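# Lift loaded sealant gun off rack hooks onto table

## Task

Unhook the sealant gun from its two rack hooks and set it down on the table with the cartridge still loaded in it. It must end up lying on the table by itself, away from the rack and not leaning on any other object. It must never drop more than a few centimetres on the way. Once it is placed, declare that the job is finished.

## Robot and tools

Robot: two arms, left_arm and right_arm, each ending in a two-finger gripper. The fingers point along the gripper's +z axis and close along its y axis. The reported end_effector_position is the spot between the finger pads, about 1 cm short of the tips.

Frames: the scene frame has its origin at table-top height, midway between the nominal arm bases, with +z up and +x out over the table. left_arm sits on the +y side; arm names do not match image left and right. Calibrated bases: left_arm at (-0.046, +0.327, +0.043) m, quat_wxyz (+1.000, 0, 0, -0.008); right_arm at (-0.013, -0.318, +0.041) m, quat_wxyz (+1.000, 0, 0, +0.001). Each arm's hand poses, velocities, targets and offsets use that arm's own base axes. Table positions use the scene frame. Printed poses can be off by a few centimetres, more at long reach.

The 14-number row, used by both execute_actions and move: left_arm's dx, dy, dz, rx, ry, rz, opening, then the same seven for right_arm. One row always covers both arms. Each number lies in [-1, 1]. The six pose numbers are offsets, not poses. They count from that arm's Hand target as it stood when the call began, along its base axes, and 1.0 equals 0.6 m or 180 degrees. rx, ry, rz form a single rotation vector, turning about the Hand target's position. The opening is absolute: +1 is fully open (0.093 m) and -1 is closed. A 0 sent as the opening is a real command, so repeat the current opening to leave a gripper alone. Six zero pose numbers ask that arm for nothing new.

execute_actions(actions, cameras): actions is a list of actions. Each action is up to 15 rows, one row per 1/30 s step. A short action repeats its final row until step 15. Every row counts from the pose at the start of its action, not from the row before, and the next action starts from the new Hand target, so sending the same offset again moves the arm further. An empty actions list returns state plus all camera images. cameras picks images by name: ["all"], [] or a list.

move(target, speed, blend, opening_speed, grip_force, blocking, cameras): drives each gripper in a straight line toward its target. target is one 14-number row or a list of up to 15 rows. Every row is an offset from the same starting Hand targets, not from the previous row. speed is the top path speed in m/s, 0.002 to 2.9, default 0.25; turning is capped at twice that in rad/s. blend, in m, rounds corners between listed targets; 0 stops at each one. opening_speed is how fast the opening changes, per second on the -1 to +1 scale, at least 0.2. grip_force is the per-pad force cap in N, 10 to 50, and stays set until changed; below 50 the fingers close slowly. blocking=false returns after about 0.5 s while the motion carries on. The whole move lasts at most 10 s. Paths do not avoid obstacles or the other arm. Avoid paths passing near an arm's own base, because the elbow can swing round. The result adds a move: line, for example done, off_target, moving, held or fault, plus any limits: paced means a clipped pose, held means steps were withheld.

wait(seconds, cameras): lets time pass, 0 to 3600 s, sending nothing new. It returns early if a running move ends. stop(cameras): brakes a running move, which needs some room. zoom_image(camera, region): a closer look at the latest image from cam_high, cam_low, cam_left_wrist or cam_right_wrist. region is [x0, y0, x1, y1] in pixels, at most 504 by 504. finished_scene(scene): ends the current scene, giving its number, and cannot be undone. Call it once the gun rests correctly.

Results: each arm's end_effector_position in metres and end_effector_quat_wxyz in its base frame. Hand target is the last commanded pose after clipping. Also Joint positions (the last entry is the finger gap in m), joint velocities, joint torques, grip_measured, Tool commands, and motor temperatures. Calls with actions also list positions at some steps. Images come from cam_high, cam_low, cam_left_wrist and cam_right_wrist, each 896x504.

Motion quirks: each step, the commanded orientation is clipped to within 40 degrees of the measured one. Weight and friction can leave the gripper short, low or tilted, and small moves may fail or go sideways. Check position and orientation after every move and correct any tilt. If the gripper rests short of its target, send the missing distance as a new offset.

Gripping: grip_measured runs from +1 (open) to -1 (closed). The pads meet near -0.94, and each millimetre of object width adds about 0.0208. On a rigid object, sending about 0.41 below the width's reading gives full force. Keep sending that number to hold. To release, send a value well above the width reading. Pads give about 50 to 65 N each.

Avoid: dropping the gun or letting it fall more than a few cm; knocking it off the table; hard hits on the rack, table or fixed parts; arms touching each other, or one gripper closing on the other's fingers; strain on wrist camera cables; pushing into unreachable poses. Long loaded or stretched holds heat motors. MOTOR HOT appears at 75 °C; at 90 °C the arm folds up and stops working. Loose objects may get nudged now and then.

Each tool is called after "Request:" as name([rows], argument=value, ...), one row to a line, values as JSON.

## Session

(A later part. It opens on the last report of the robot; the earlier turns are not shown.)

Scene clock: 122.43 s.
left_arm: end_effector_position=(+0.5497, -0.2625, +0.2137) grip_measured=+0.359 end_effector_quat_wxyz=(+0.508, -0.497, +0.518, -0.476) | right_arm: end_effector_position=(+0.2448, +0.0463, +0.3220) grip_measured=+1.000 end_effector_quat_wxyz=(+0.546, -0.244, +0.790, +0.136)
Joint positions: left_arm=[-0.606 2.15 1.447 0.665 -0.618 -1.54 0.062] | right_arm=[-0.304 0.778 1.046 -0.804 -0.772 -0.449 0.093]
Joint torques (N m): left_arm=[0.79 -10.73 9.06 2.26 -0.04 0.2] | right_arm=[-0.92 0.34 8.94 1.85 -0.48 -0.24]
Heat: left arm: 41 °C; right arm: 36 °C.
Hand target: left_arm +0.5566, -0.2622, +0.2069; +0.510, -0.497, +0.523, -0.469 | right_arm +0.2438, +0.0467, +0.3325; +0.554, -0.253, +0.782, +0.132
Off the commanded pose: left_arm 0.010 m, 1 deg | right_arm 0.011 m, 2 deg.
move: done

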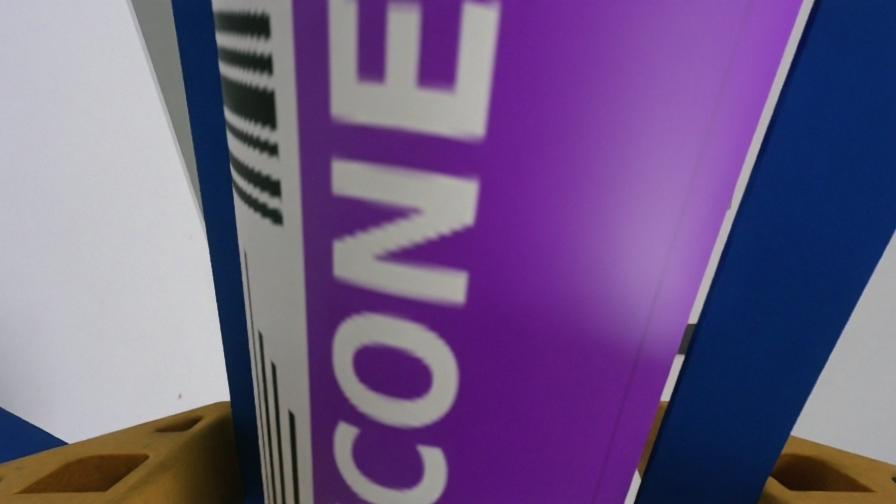

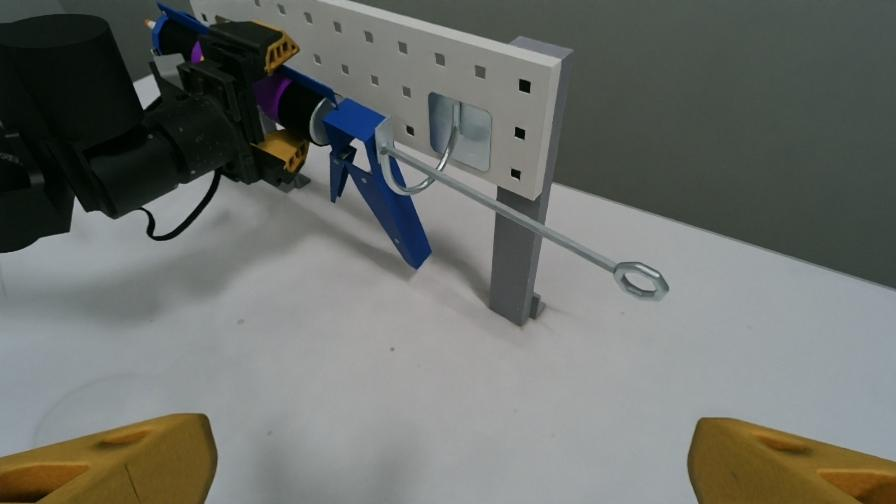

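Request:
move([
  [-0.01,0,0.05,0,0,0,-0.5,0,0,0,0,0,0,1],
  [-0.02,0,0.13,0,0,0,-0.5,0,0,0,0,0,0,1],
], speed=0.1, cameras=["cam_left_wrist","cam_right_wrist","cam_low"])

Scene clock: 127.37 s.
left_arm: end_effector_position=(+0.5479, -0.2620, +0.2087) grip_measured=-0.230 end_effector_quat_wxyz=(+0.487, -0.511, +0.571, -0.419) | right_arm: end_effector_position=(+0.2448, +0.0463, +0.3220) grip_measured=+1.000 end_effector_quat_wxyz=(+0.546, -0.244, +0.790, +0.136)
Joint positions: left_arm=[-0.606 2.11 1.522 0.373 -0.613 -1.566 0.034] | right_arm=[-0.304 0.778 1.046 -0.804 -0.772 -0.449 0.093]
Joint torques (N m): left_arm=[-0.44 -20.82 10.96 2.83 -0.31 0.4] | right_arm=[-0.91 0.32 8.95 1.84 -0.48 -0.23]
Heat: left arm: 43 °C; right arm: 36 °C.
Hand target: left_arm +0.5446, -0.2621, +0.2849; +0.510, -0.497, +0.523, -0.469 | right_arm +0.2438, +0.0467, +0.3325; +0.554, -0.253, +0.782, +0.132
Off the commanded pose: left_arm 0.076 m, 8 deg | right_arm 0.011 m, 2 deg.
move: off_target (left_arm)
Images, in order (width x height): cam_low 896x504, cam_left_wrist 896x504, cam_right_wrist 896x504.

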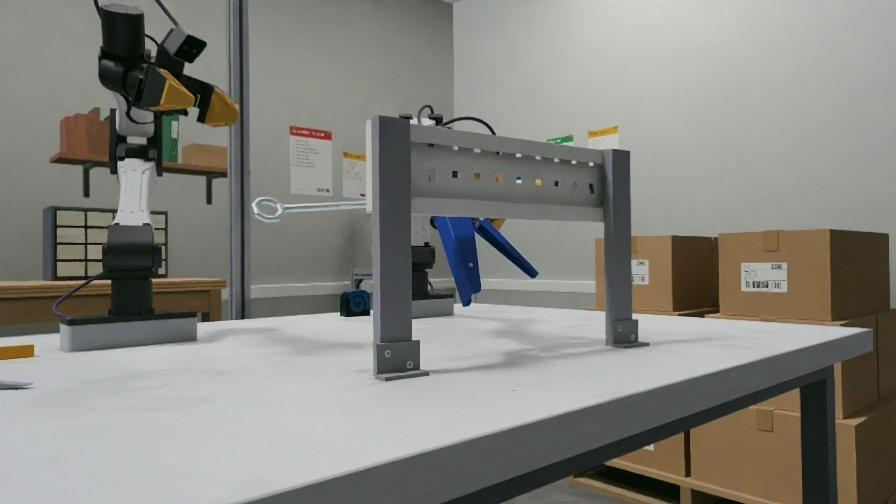

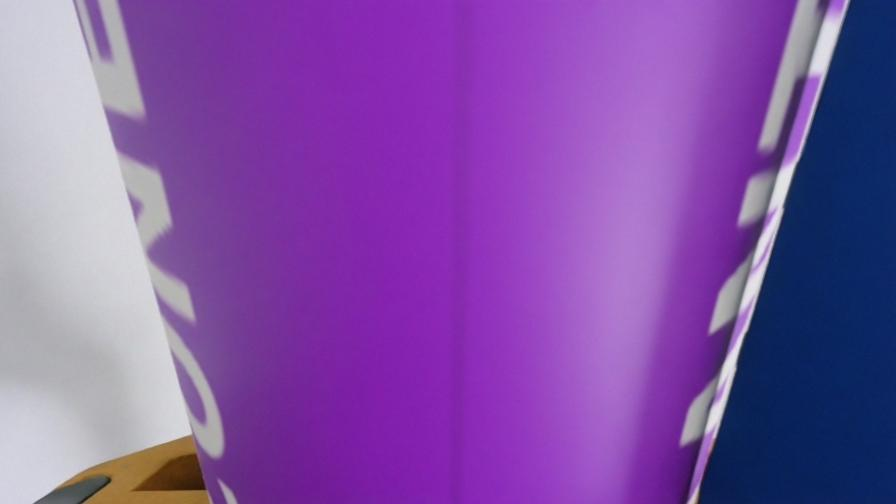

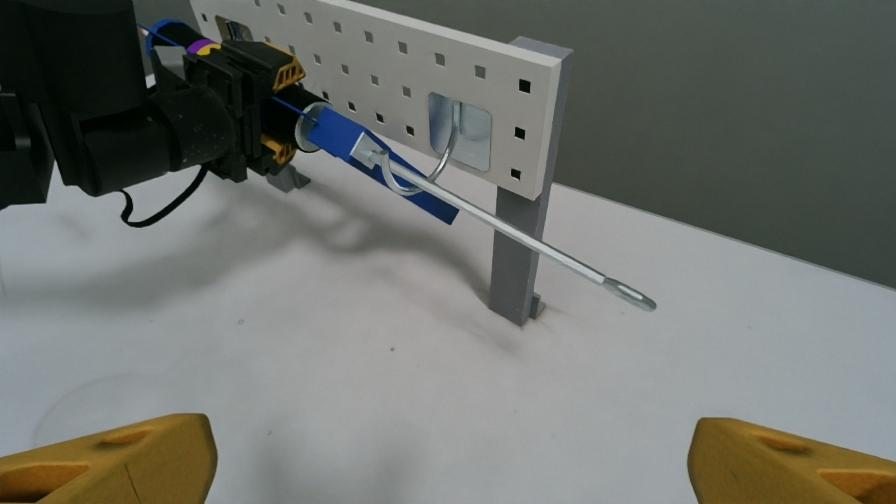

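Request:
move([
  [0.02,0,-0.13,0,0,0,-0.2,0,0,0,0,0,0,1],
  [0.02,0,-0.13,0,0,0,1,0,0,0,0,0,0,1],
  [-0.15,0.07,-0.12,0,0,0,1,0,0,0,0,0,0,1],
  [-0.15,0.07,-0.12,0,0,0,1,0.233,0.368,-0.37,0.038,-0.08,-0.061,1],
], speed=0.2, cameras=["all"])

Scene clock: 151.20 s.
left_arm: end_effector_position=(+0.4602, -0.2226, +0.1970) grip_measured=+1.000 end_effector_quat_wxyz=(+0.505, -0.493, +0.542, -0.456) | right_arm: end_effector_position=(+0.3793, +0.2634, +0.1066) grip_measured=+1.000 end_effector_quat_wxyz=(+0.662, -0.162, +0.725, +0.098)
Joint positions: left_arm=[-0.653 1.847 0.966 0.788 -0.655 -1.53 0.093] | right_arm=[0.74 1.947 0.593 1.241 0.371 -0.032 0.093]
Joint torques (N m): left_arm=[-0.54 -13.07 5.53 2.58 -0.29 0.04] | right_arm=[0.5 -7.24 6.41 2.49 0.21 -0.22]
Motor temperatures (°C): left_arm=[22 59 39 36 25 22 23] | right_arm=[21 24 37 32 24 21 21]
Heat: left arm: 59 °C; right arm: 37 °C.
Hand target: left_arm +0.4546, -0.2201, +0.2129; +0.510, -0.497, +0.523, -0.469 | right_arm +0.3837, +0.2673, +0.1105; +0.671, -0.159, +0.718, +0.092
Off the commanded pose: left_arm 0.017 m, 3 deg | right_arm 0.007 m, 2 deg.
move: off_target (left_arm); target 2's new opening was sent with left_arm's hand 0.005 m and 3 deg from that target

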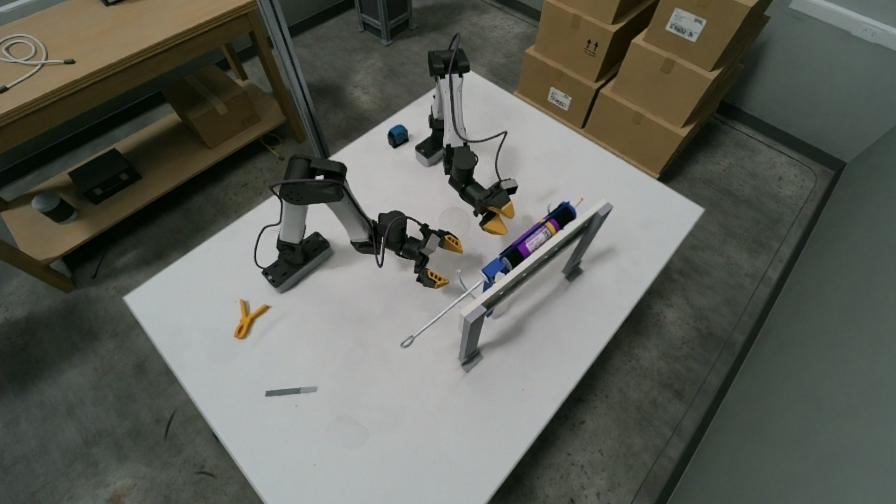

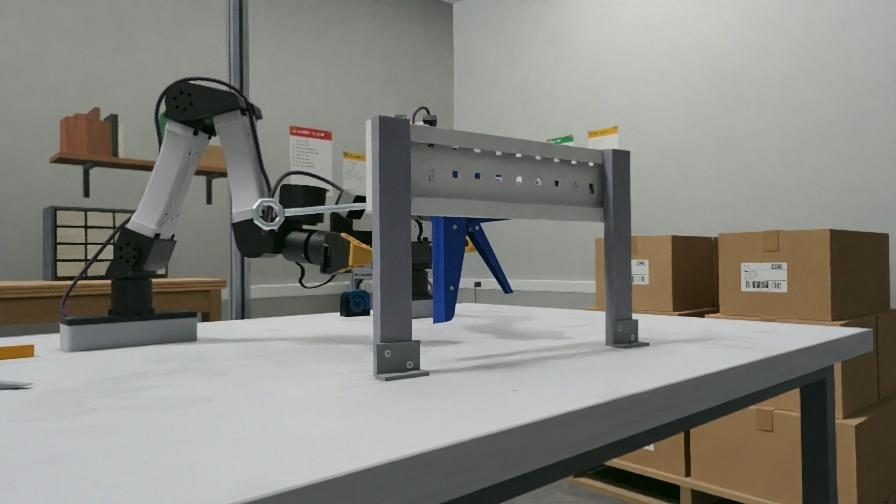

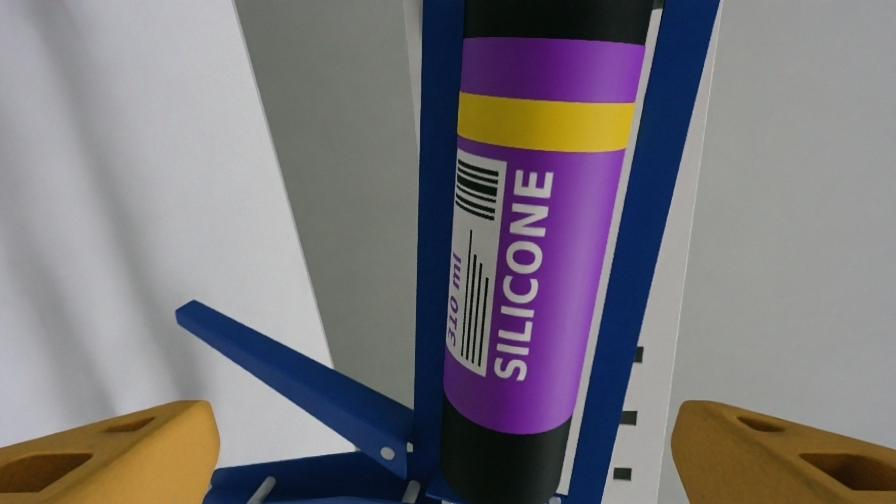

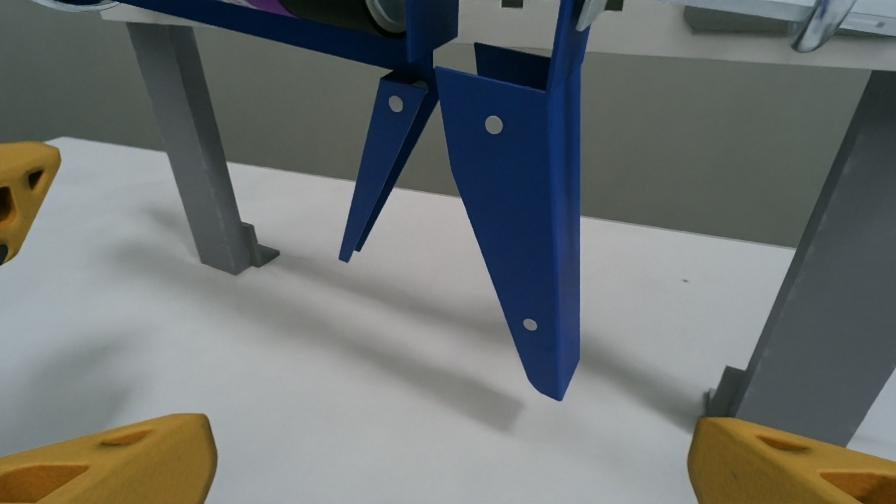

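Request:
move([
  [0,0,0,0,0,0,1,0.09,0.003,-0.01,0,0,0,0.35],
  [0,0,0,0,0,0,1,0.15,0.02,-0.013,0,0,0,0.35],
], speed=0.12, cameras=["cam_right_wrist","cam_left_wrist"])

Scene clock: 164.33 s.
left_arm: end_effector_position=(+0.4602, -0.2226, +0.1970) grip_measured=+1.000 end_effector_quat_wxyz=(+0.505, -0.493, +0.542, -0.456) | right_arm: end_effector_position=(+0.4677, +0.2768, +0.1081) grip_measured=+0.353 end_effector_quat_wxyz=(+0.674, -0.151, +0.717, +0.097)
Joint positions: left_arm=[-0.653 1.847 0.966 0.788 -0.655 -1.53 0.093] | right_arm=[0.616 2.148 0.934 1.139 0.265 -0.045 0.062]
Joint torques (N m): left_arm=[-0.53 -13.11 5.53 2.55 -0.29 0.05] | right_arm=[-0.58 -9.51 7.28 2.14 -0.12 -0.21]
Motor temperatures (°C): left_arm=[23 57 38 38 25 22 23] | right_arm=[21 26 36 34 24 21 21]
Heat: left arm: 57 °C; right arm: 36 °C.
Hand target: left_arm +0.4546, -0.2201, +0.2129; +0.510, -0.497, +0.523, -0.468 | right_arm +0.4736, +0.2795, +0.1026; +0.671, -0.159, +0.718, +0.092
Off the commanded pose: left_arm 0.017 m, 3 deg | right_arm 0.009 m, 1 deg.
move: done
Images, in order (width x height): cam_left_wrist 896x504, cam_right_wrist 896x504.

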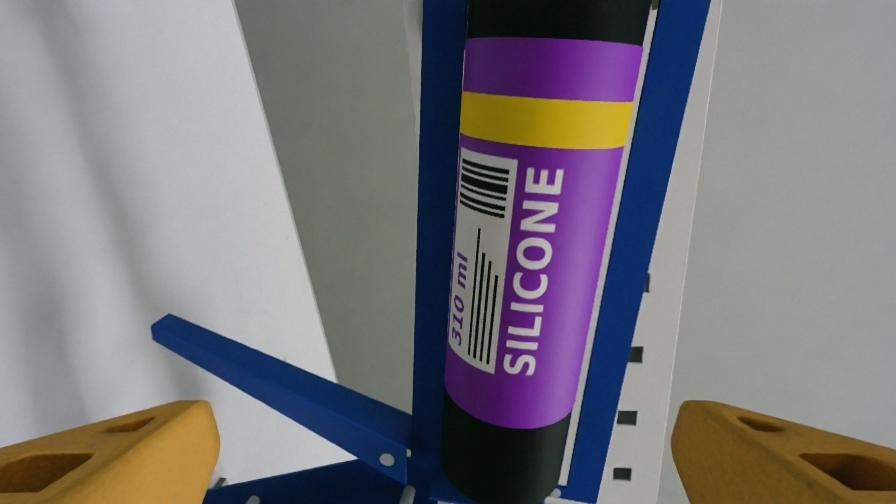

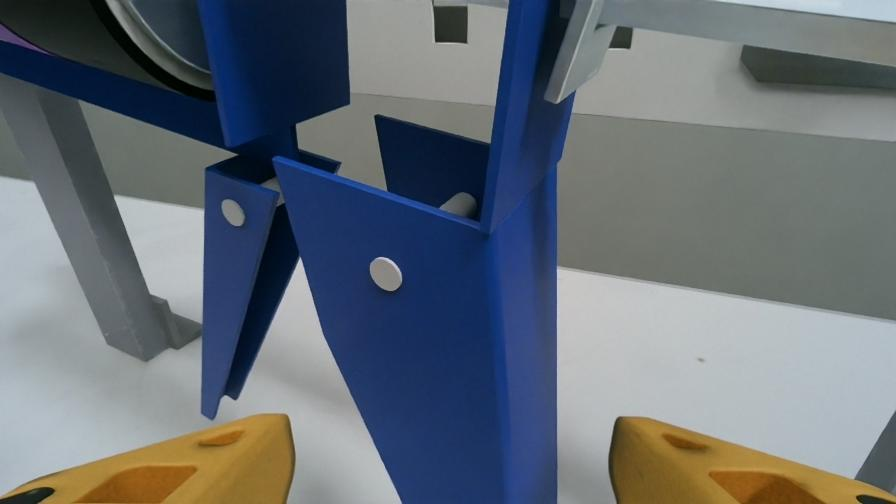

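Request:
move([
  [0,0,0,0,0,0,1,0,-0.008,-0.03,0,0,0,0.3],
  [0,0,0,0,0,0,1,0.042,0.005,-0.03,0,0,0,0.3],
  [0,0,0,0,0,0,1,0.042,0.005,-0.03,0,0,0,-0.7],
], speed=0.12, opening_speed=0.8, cameras=["cam_right_wrist","cam_low"])

Scene clock: 173.00 s.
left_arm: end_effector_position=(+0.4602, -0.2226, +0.1971) grip_measured=+1.000 end_effector_quat_wxyz=(+0.505, -0.493, +0.542, -0.456) | right_arm: end_effector_position=(+0.4926, +0.2805, +0.0893) grip_measured=-0.280 end_effector_quat_wxyz=(+0.674, -0.173, +0.714, +0.076)
Joint positions: left_arm=[-0.653 1.847 0.966 0.788 -0.655 -1.53 0.093] | right_arm=[0.587 2.257 1.041 1.134 0.236 -0.106 0.032]
Joint torques (N m): left_arm=[-0.54 -13.03 5.52 2.58 -0.27 0.03] | right_arm=[-0.66 -10.25 7.38 2.26 -0.12 0.49]
Motor temperatures (°C): left_arm=[22 56 38 38 25 22 23] | right_arm=[21 28 36 35 24 21 22]
Heat: left arm: 56 °C; right arm: 36 °C.
Hand target: left_arm +0.4546, -0.2201, +0.2129; +0.510, -0.497, +0.523, -0.469 | right_arm +0.4990, +0.2824, +0.0848; +0.672, -0.159, +0.718, +0.092
Off the commanded pose: left_arm 0.017 m, 3 deg | right_arm 0.008 m, 2 deg.
move: done
Images, in order (width x height): cam_low 896x504, cam_right_wrist 896x504.

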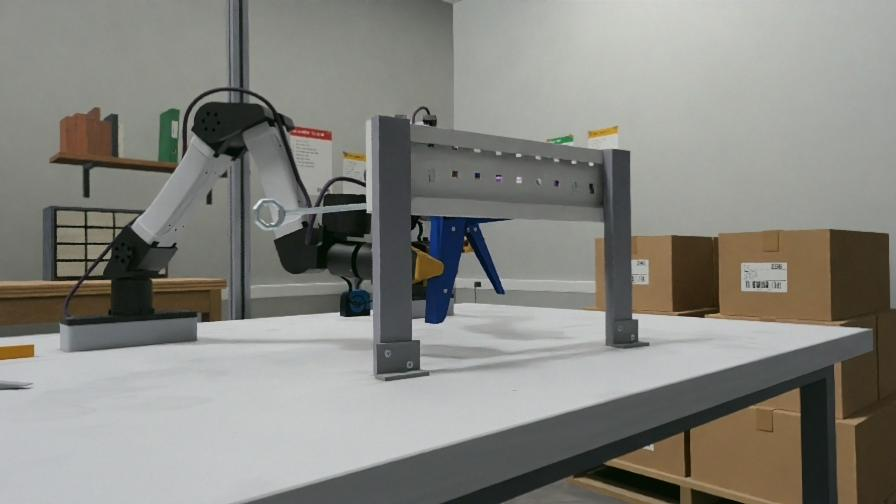

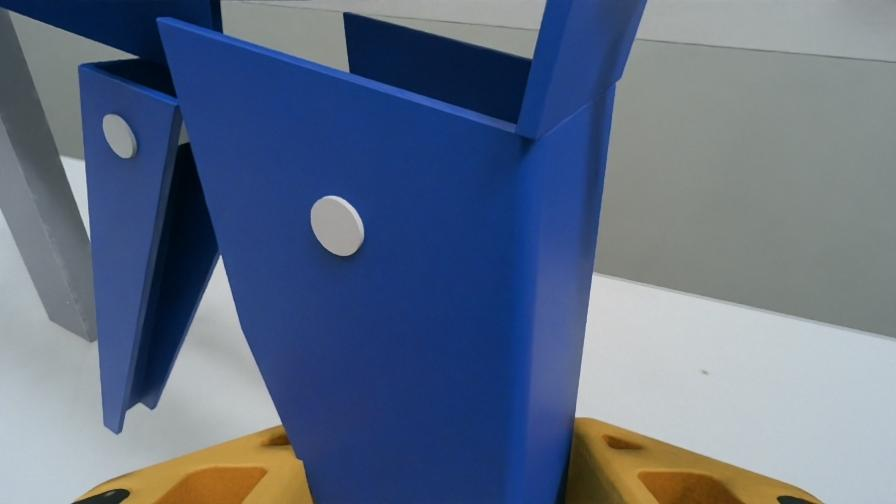

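Request:
move([
  [0.164,0,-0.007,0,0,0,1,0,0,0,0,0,0,-0.7],
  [0.164,0,-0.007,0,0,0,-0.5,0,0,0,0,0,0,-0.7],
], speed=0.12, opening_speed=0.8, cameras=["cam_left_wrist","cam_right_wrist"])

Scene clock: 182.47 s.
left_arm: end_effector_position=(+0.5474, -0.2196, +0.2185) grip_measured=+0.409 end_effector_quat_wxyz=(+0.512, -0.496, +0.515, -0.477) | right_arm: end_effector_position=(+0.4926, +0.2805, +0.0893) grip_measured=-0.263 end_effector_quat_wxyz=(+0.674, -0.173, +0.714, +0.076)
Joint positions: left_arm=[-0.53 2.063 1.317 0.721 -0.547 -1.53 0.065] | right_arm=[0.587 2.257 1.041 1.134 0.236 -0.106 0.033]
Joint torques (N m): left_arm=[0.55 -10.14 8.27 2.23 -0.01 0.14] | right_arm=[-0.65 -10.24 7.39 2.26 -0.12 0.49]
Heat: left arm: 54 °C; right arm: 36 °C.
Hand target: left_arm +0.5530, -0.2202, +0.2088; +0.510, -0.497, +0.523, -0.469 | right_arm +0.4990, +0.2824, +0.0848; +0.672, -0.159, +0.718, +0.092
Off the commanded pose: left_arm 0.011 m, 1 deg | right_arm 0.008 m, 2 deg.
move: off_target (left_arm)

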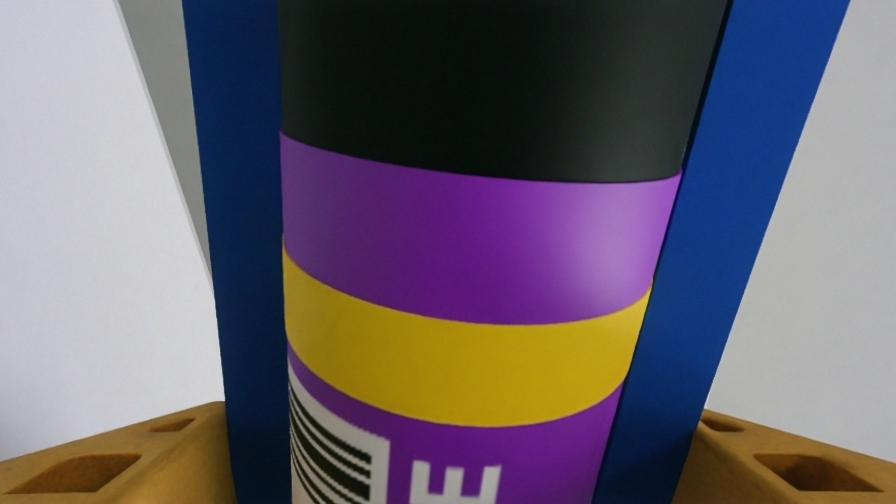

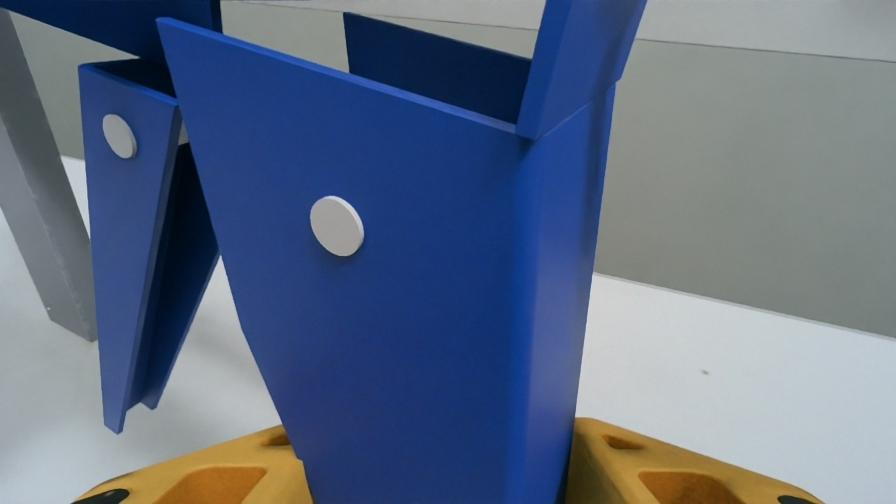

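Request:
move([
  [-0.012,0,0.06,0,0,0,-0.5,-0.012,0,0.06,0,0,0,-0.7],
  [-0.012,0,0.11,0,0,0,-0.5,-0.012,0,0.11,0,0,0,-0.7],
], speed=0.08, blend=0.01, cameras=["all"])

Scene clock: 187.73 s.
left_arm: end_effector_position=(+0.5490, -0.2199, +0.2225) grip_measured=+0.433 end_effector_quat_wxyz=(+0.491, -0.514, +0.547, -0.442) | right_arm: end_effector_position=(+0.4842, +0.2812, +0.0915) grip_measured=-0.263 end_effector_quat_wxyz=(+0.617, -0.187, +0.761, +0.079)
Joint positions: left_arm=[-0.529 2.026 1.396 0.483 -0.546 -1.565 0.066] | right_arm=[0.591 2.134 1.041 0.859 0.216 -0.062 0.033]
Joint torques (N m): left_arm=[-0.2 -18.11 10.32 2.46 -0.16 0.42] | right_arm=[-0.09 -18.59 6.98 3.04 0.22 0]
Heat: left arm: 52 °C; right arm: 37 °C.
Hand target: left_arm +0.5459, -0.2201, +0.2746; +0.510, -0.497, +0.523, -0.469 | right_arm +0.4917, +0.2825, +0.1508; +0.672, -0.159, +0.718, +0.092
Off the commanded pose: left_arm 0.052 m, 5 deg | right_arm 0.060 m, 9 deg.
move: off_target (left_arm, right_arm)

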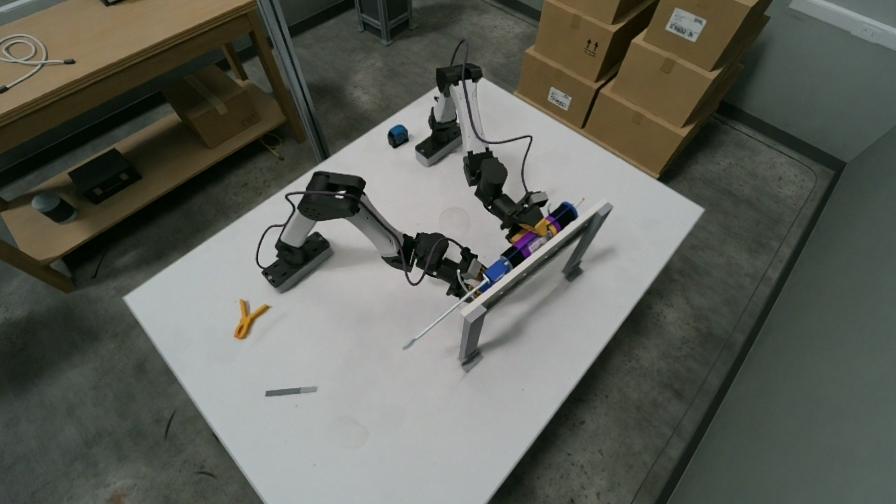

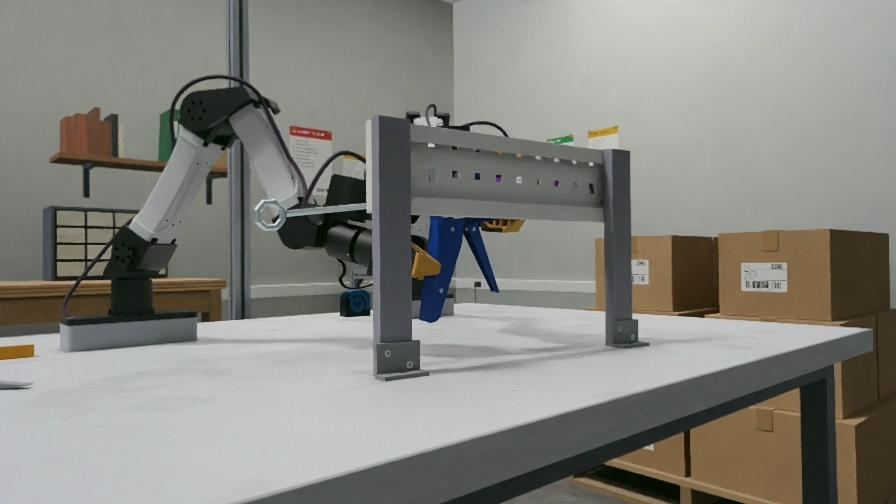

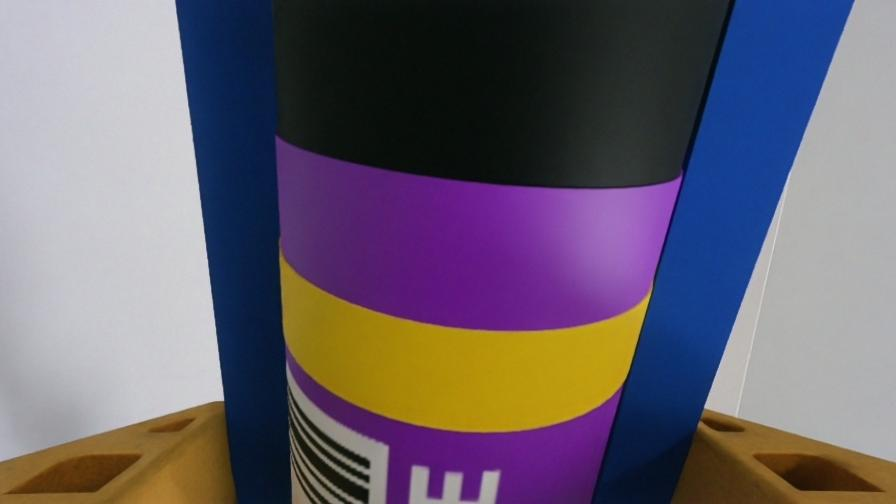

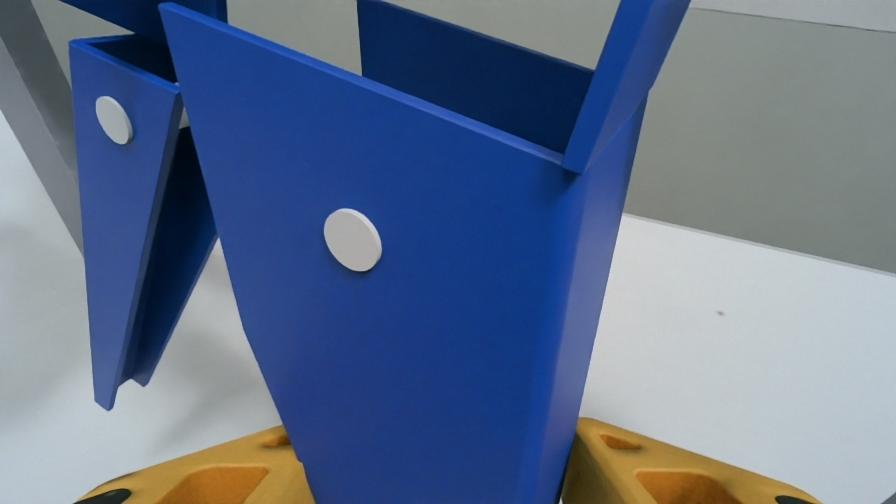

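Request:
move(target=[-0.01,0,0.07,0,0,0,-0.9,-0.01,0,0.07,0,0,0,-0.9], speed=0.1, cameras=["all"])

Scene clock: 194.00 s.
left_arm: end_effector_position=(+0.5433, -0.2200, +0.2519) grip_measured=+0.433 end_effector_quat_wxyz=(+0.484, -0.515, +0.563, -0.427) | right_arm: end_effector_position=(+0.4735, +0.2810, +0.1176) grip_measured=-0.263 end_effector_quat_wxyz=(+0.596, -0.187, +0.776, +0.086)
Joint positions: left_arm=[-0.534 1.965 1.473 0.297 -0.544 -1.566 0.066] | right_arm=[0.6 2.01 1.041 0.685 0.211 -0.032 0.033]
Joint torques (N m): left_arm=[-0.42 -17.85 11.29 2.88 -0.26 0.45] | right_arm=[-0.03 -18.66 8.7 3.27 0.41 -0.34]
Motor temperatures (°C): left_arm=[22 57 40 38 25 22 23] | right_arm=[21 35 35 38 24 21 23]
Heat: left arm: 57 °C; right arm: 38 °C.
Hand target: left_arm +0.5399, -0.2202, +0.3167; +0.510, -0.497, +0.523, -0.469 | right_arm +0.4857, +0.2825, +0.1927; +0.671, -0.159, +0.718, +0.092
Off the commanded pose: left_arm 0.065 m, 8 deg | right_arm 0.076 m, 11 deg.
move: off_target (left_arm, right_arm)

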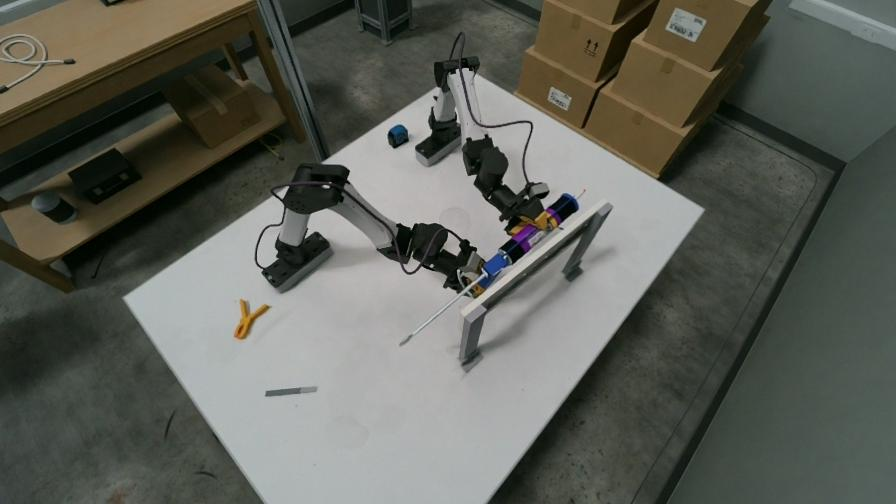

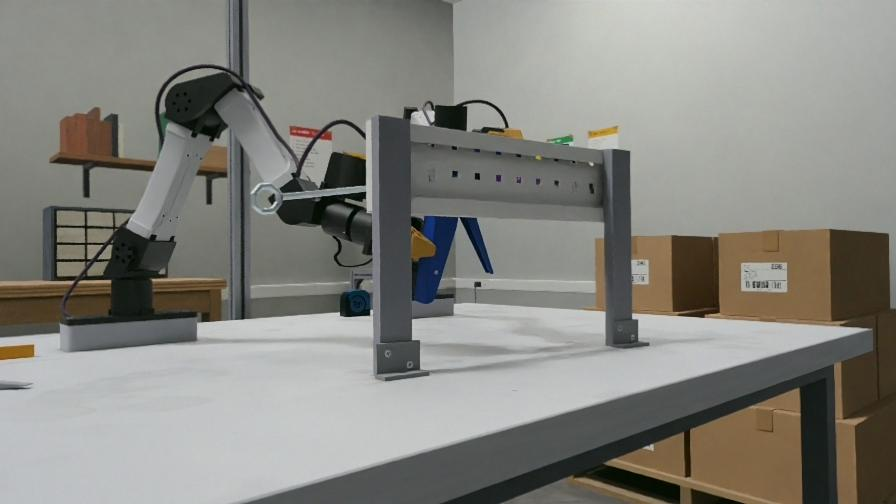

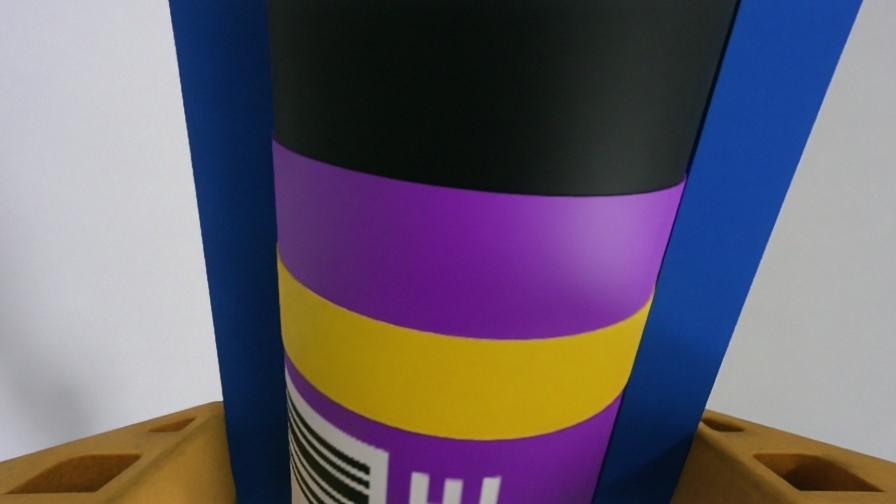

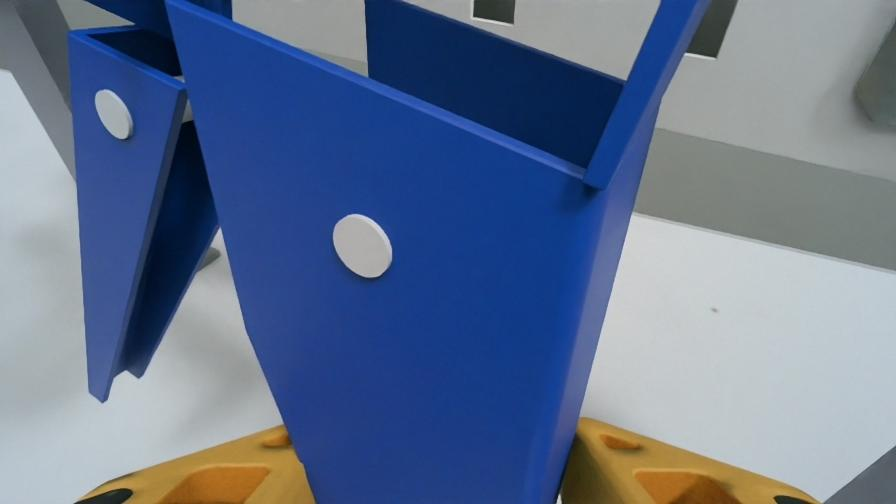

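Request:
move([
  [0,0,0.05,0,0,0,-0.9,0,0,0.05,0,0,0,-0.9],
  [0,0,0.06,0,0,0,-0.9,0,0,0.06,0,0,0,-0.9],
  [-0.22,0,0.07,0,0,0,-0.9,-0.22,0,0.07,0,0,0,-0.9],
], speed=0.12, blend=0.01, cameras=["all"])

Scene clock: 198.50 s.
left_arm: end_effector_position=(+0.4187, -0.2204, +0.3253) grip_measured=+0.433 end_effector_quat_wxyz=(+0.503, -0.504, +0.553, -0.434) | right_arm: end_effector_position=(+0.3545, +0.2843, +0.1890) grip_measured=-0.263 end_effector_quat_wxyz=(+0.620, -0.181, +0.759, +0.082)
Joint positions: left_arm=[-0.73 1.544 1.224 0.158 -0.75 -1.562 0.066] | right_arm=[0.843 1.557 0.759 0.55 0.466 0.01 0.033]
Joint torques (N m): left_arm=[-1.4 -12.59 7.92 2.88 -0.25 0.27] | right_arm=[0.81 -13.07 6.67 3.2 0.4 -0.52]
Motor temperatures (°C): left_arm=[22 58 40 39 25 22 24] | right_arm=[21 38 36 40 24 21 23]
Heat: left arm: 58 °C; right arm: 40 °C.
Hand target: left_arm +0.4078, -0.2203, +0.3587; +0.510, -0.497, +0.523, -0.469 | right_arm +0.3537, +0.2825, +0.2349; +0.672, -0.159, +0.718, +0.092
Off the commanded pose: left_arm 0.035 m, 5 deg | right_arm 0.046 m, 8 deg.
move: off_target (left_arm, right_arm); blend cut to 0.003 m at target 1, 0.003 m at target 2

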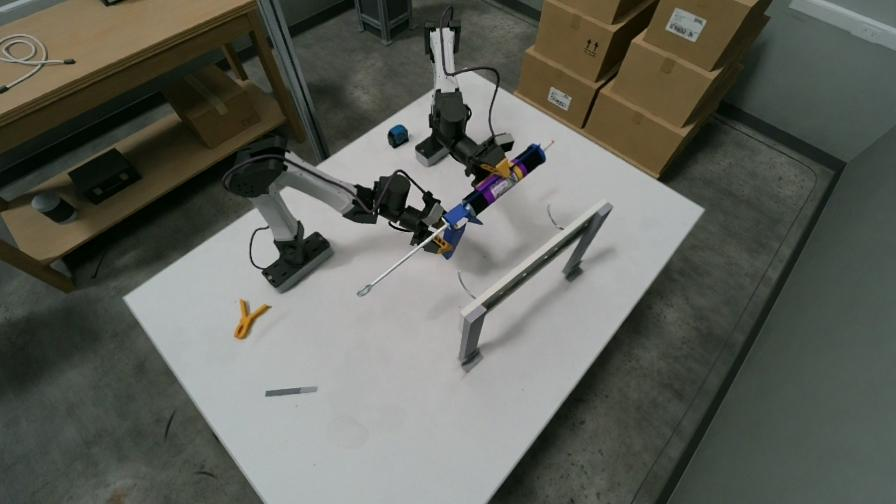

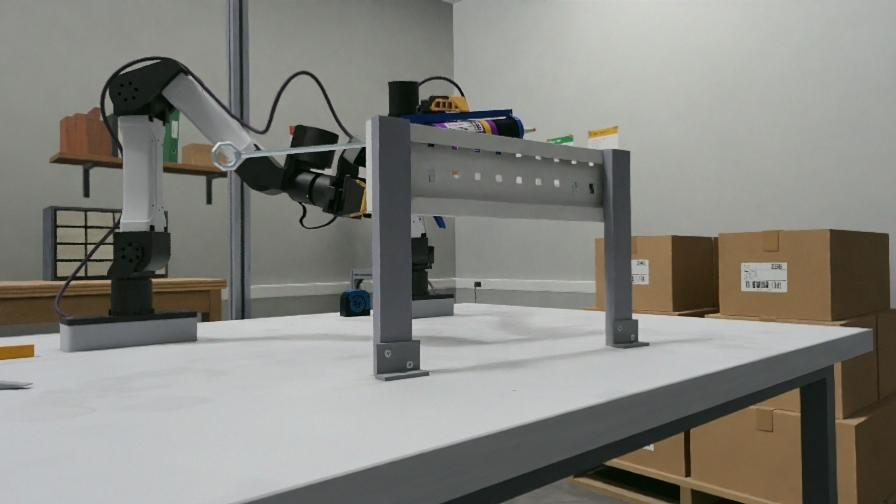

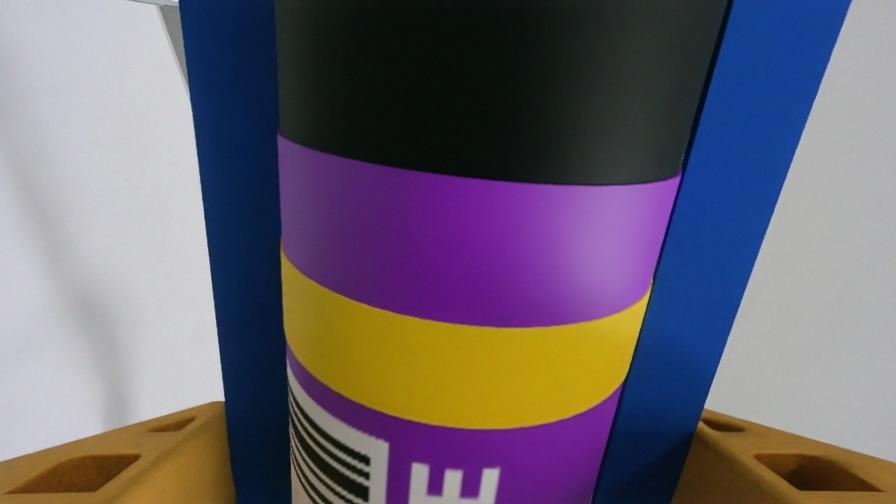

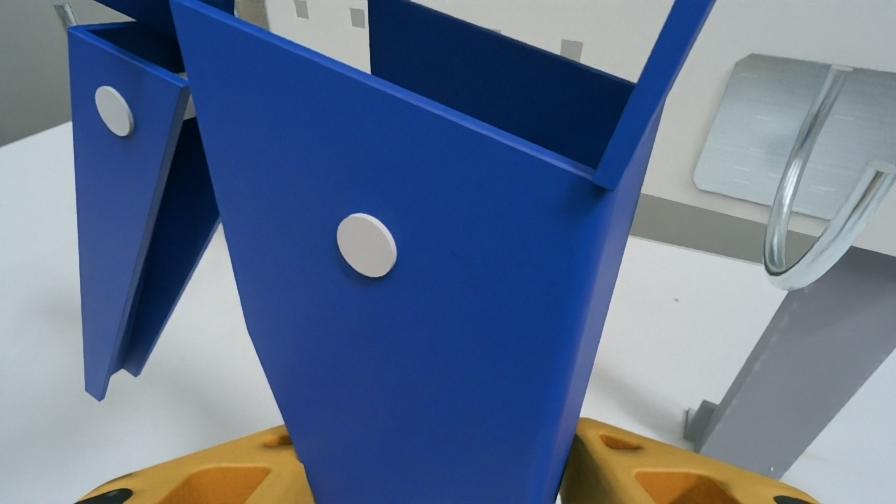

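Request:
move([
  [0.0125,0,-0.117,0,0.118,0,-0.9,-0.063,0,-0.087,0,0.118,0,-0.9],
  [0.025,0,-0.233,0,0.236,0,-0.9,-0.112,0,-0.15,0,0.236,0,-0.9],
  [0.0375,0,-0.35,0,0.354,0,-0.9,-0.138,0,-0.195,0,0.354,0,-0.9],
  [0.05,0,-0.467,0,0.46,0,-0.9,-0.138,0,-0.23,0,0.46,0,-0.9],
], speed=0.12, blend=0.02, cameras=["all"])

Scene clock: 222.17 s.
left_arm: end_effector_position=(+0.4234, -0.2288, +0.0749) grip_measured=+0.434 end_effector_quat_wxyz=(+0.016, -0.670, +0.742, -0.017) | right_arm: end_effector_position=(+0.2527, +0.2723, +0.0780) grip_measured=-0.263 end_effector_quat_wxyz=(+0.009, -0.085, +0.986, +0.146)
Joint positions: left_arm=[-0.502 2.436 2.324 -1.417 -0.019 -1.972 0.066] | right_arm=[0.722 1.795 1.319 -0.902 -0.224 0.572 0.033]
Joint torques (N m): left_arm=[1.65 -13.08 9.16 0.4 -0.38 -0.11] | right_arm=[-1.98 -10.04 10.71 0.91 -0.37 0.47]
Motor temperatures (°C): left_arm=[23 55 41 40 25 22 24] | right_arm=[21 37 37 43 24 21 23]
Heat: left arm: 55 °C; right arm: 43 °C.
Hand target: left_arm +0.4378, -0.2201, +0.0785; +0.036, -0.683, +0.730, -0.023 | right_arm +0.2708, +0.2824, +0.0968; +0.029, -0.058, +0.983, +0.174
Off the commanded pose: left_arm 0.017 m, 3 deg | right_arm 0.028 m, 5 deg.
move: off_target (left_arm, right_arm)

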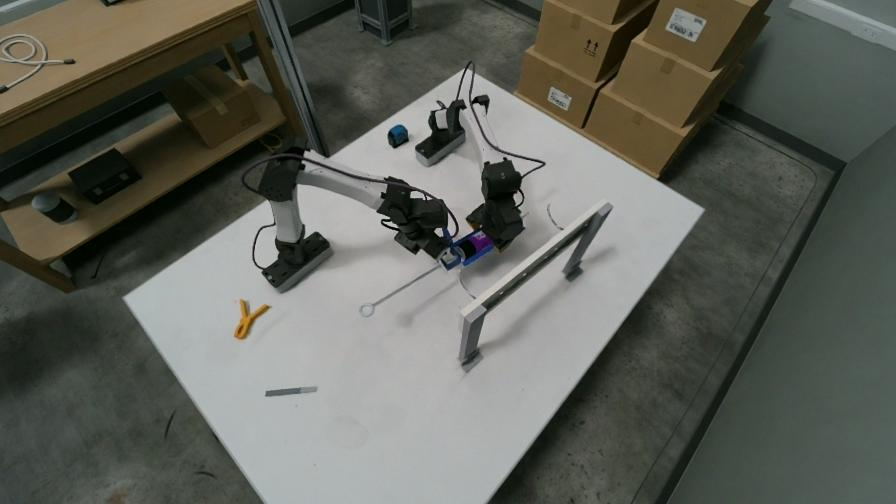

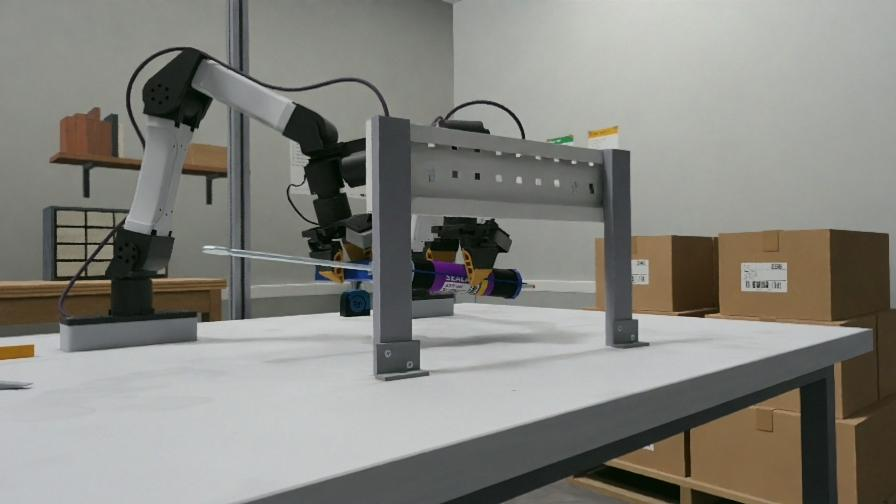

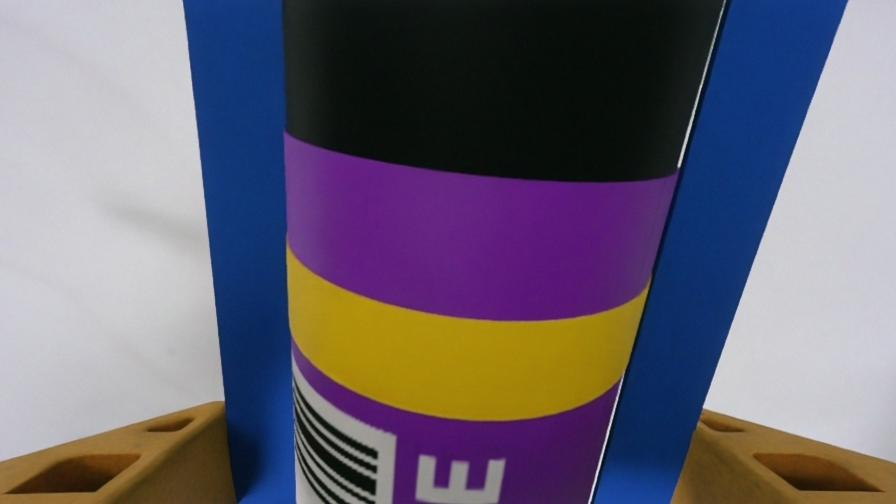

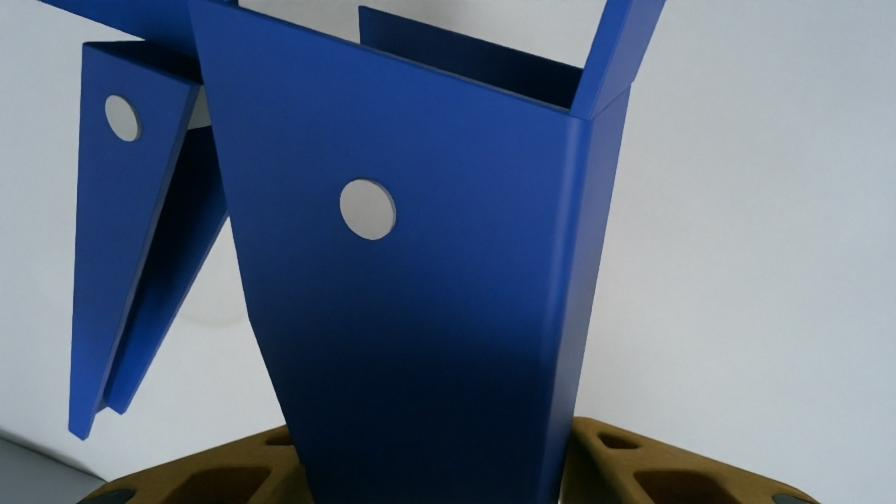

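Request:
move(target=[0,0,-0.11,0,0,0,-0.9,0,0,-0.11,0,0,0,-0.9], speed=0.12, cameras=["cam_low"])

Scene clock: 225.40 s.
left_arm: end_effector_position=(+0.4227, -0.2291, +0.0173) grip_measured=+0.434 end_effector_quat_wxyz=(+0.008, -0.672, +0.740, -0.016) | right_arm: end_effector_position=(+0.2515, +0.2733, +0.0244) grip_measured=-0.263 end_effector_quat_wxyz=(+0.000, -0.086, +0.986, +0.145)
Joint positions: left_arm=[-0.498 2.437 2.098 -1.196 -0.004 -1.972 0.066] | right_arm=[0.722 1.876 1.199 -0.718 -0.233 0.568 0.033]
Joint torques (N m): left_arm=[1.33 -13.53 5.7 0.8 -0.51 -0.11] | right_arm=[-2 -10.7 6.13 1.54 -0.3 0.51]
Motor temperatures (°C): left_arm=[23 55 40 39 25 22 24] | right_arm=[21 37 38 41 24 21 23]
Heat: left arm: 55 °C; right arm: 41 °C.
Hand target: left_arm +0.4379, -0.2201, +0.0125; +0.036, -0.683, +0.730, -0.023 | right_arm +0.2708, +0.2824, +0.0307; +0.029, -0.058, +0.983, +0.174
Off the commanded pose: left_arm 0.018 m, 4 deg | right_arm 0.022 m, 6 deg.
move: off_target (left_arm, right_arm)

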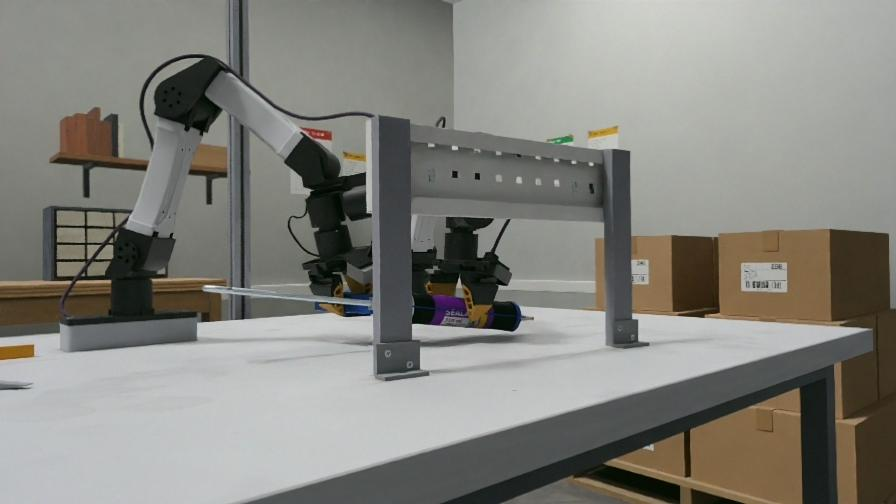

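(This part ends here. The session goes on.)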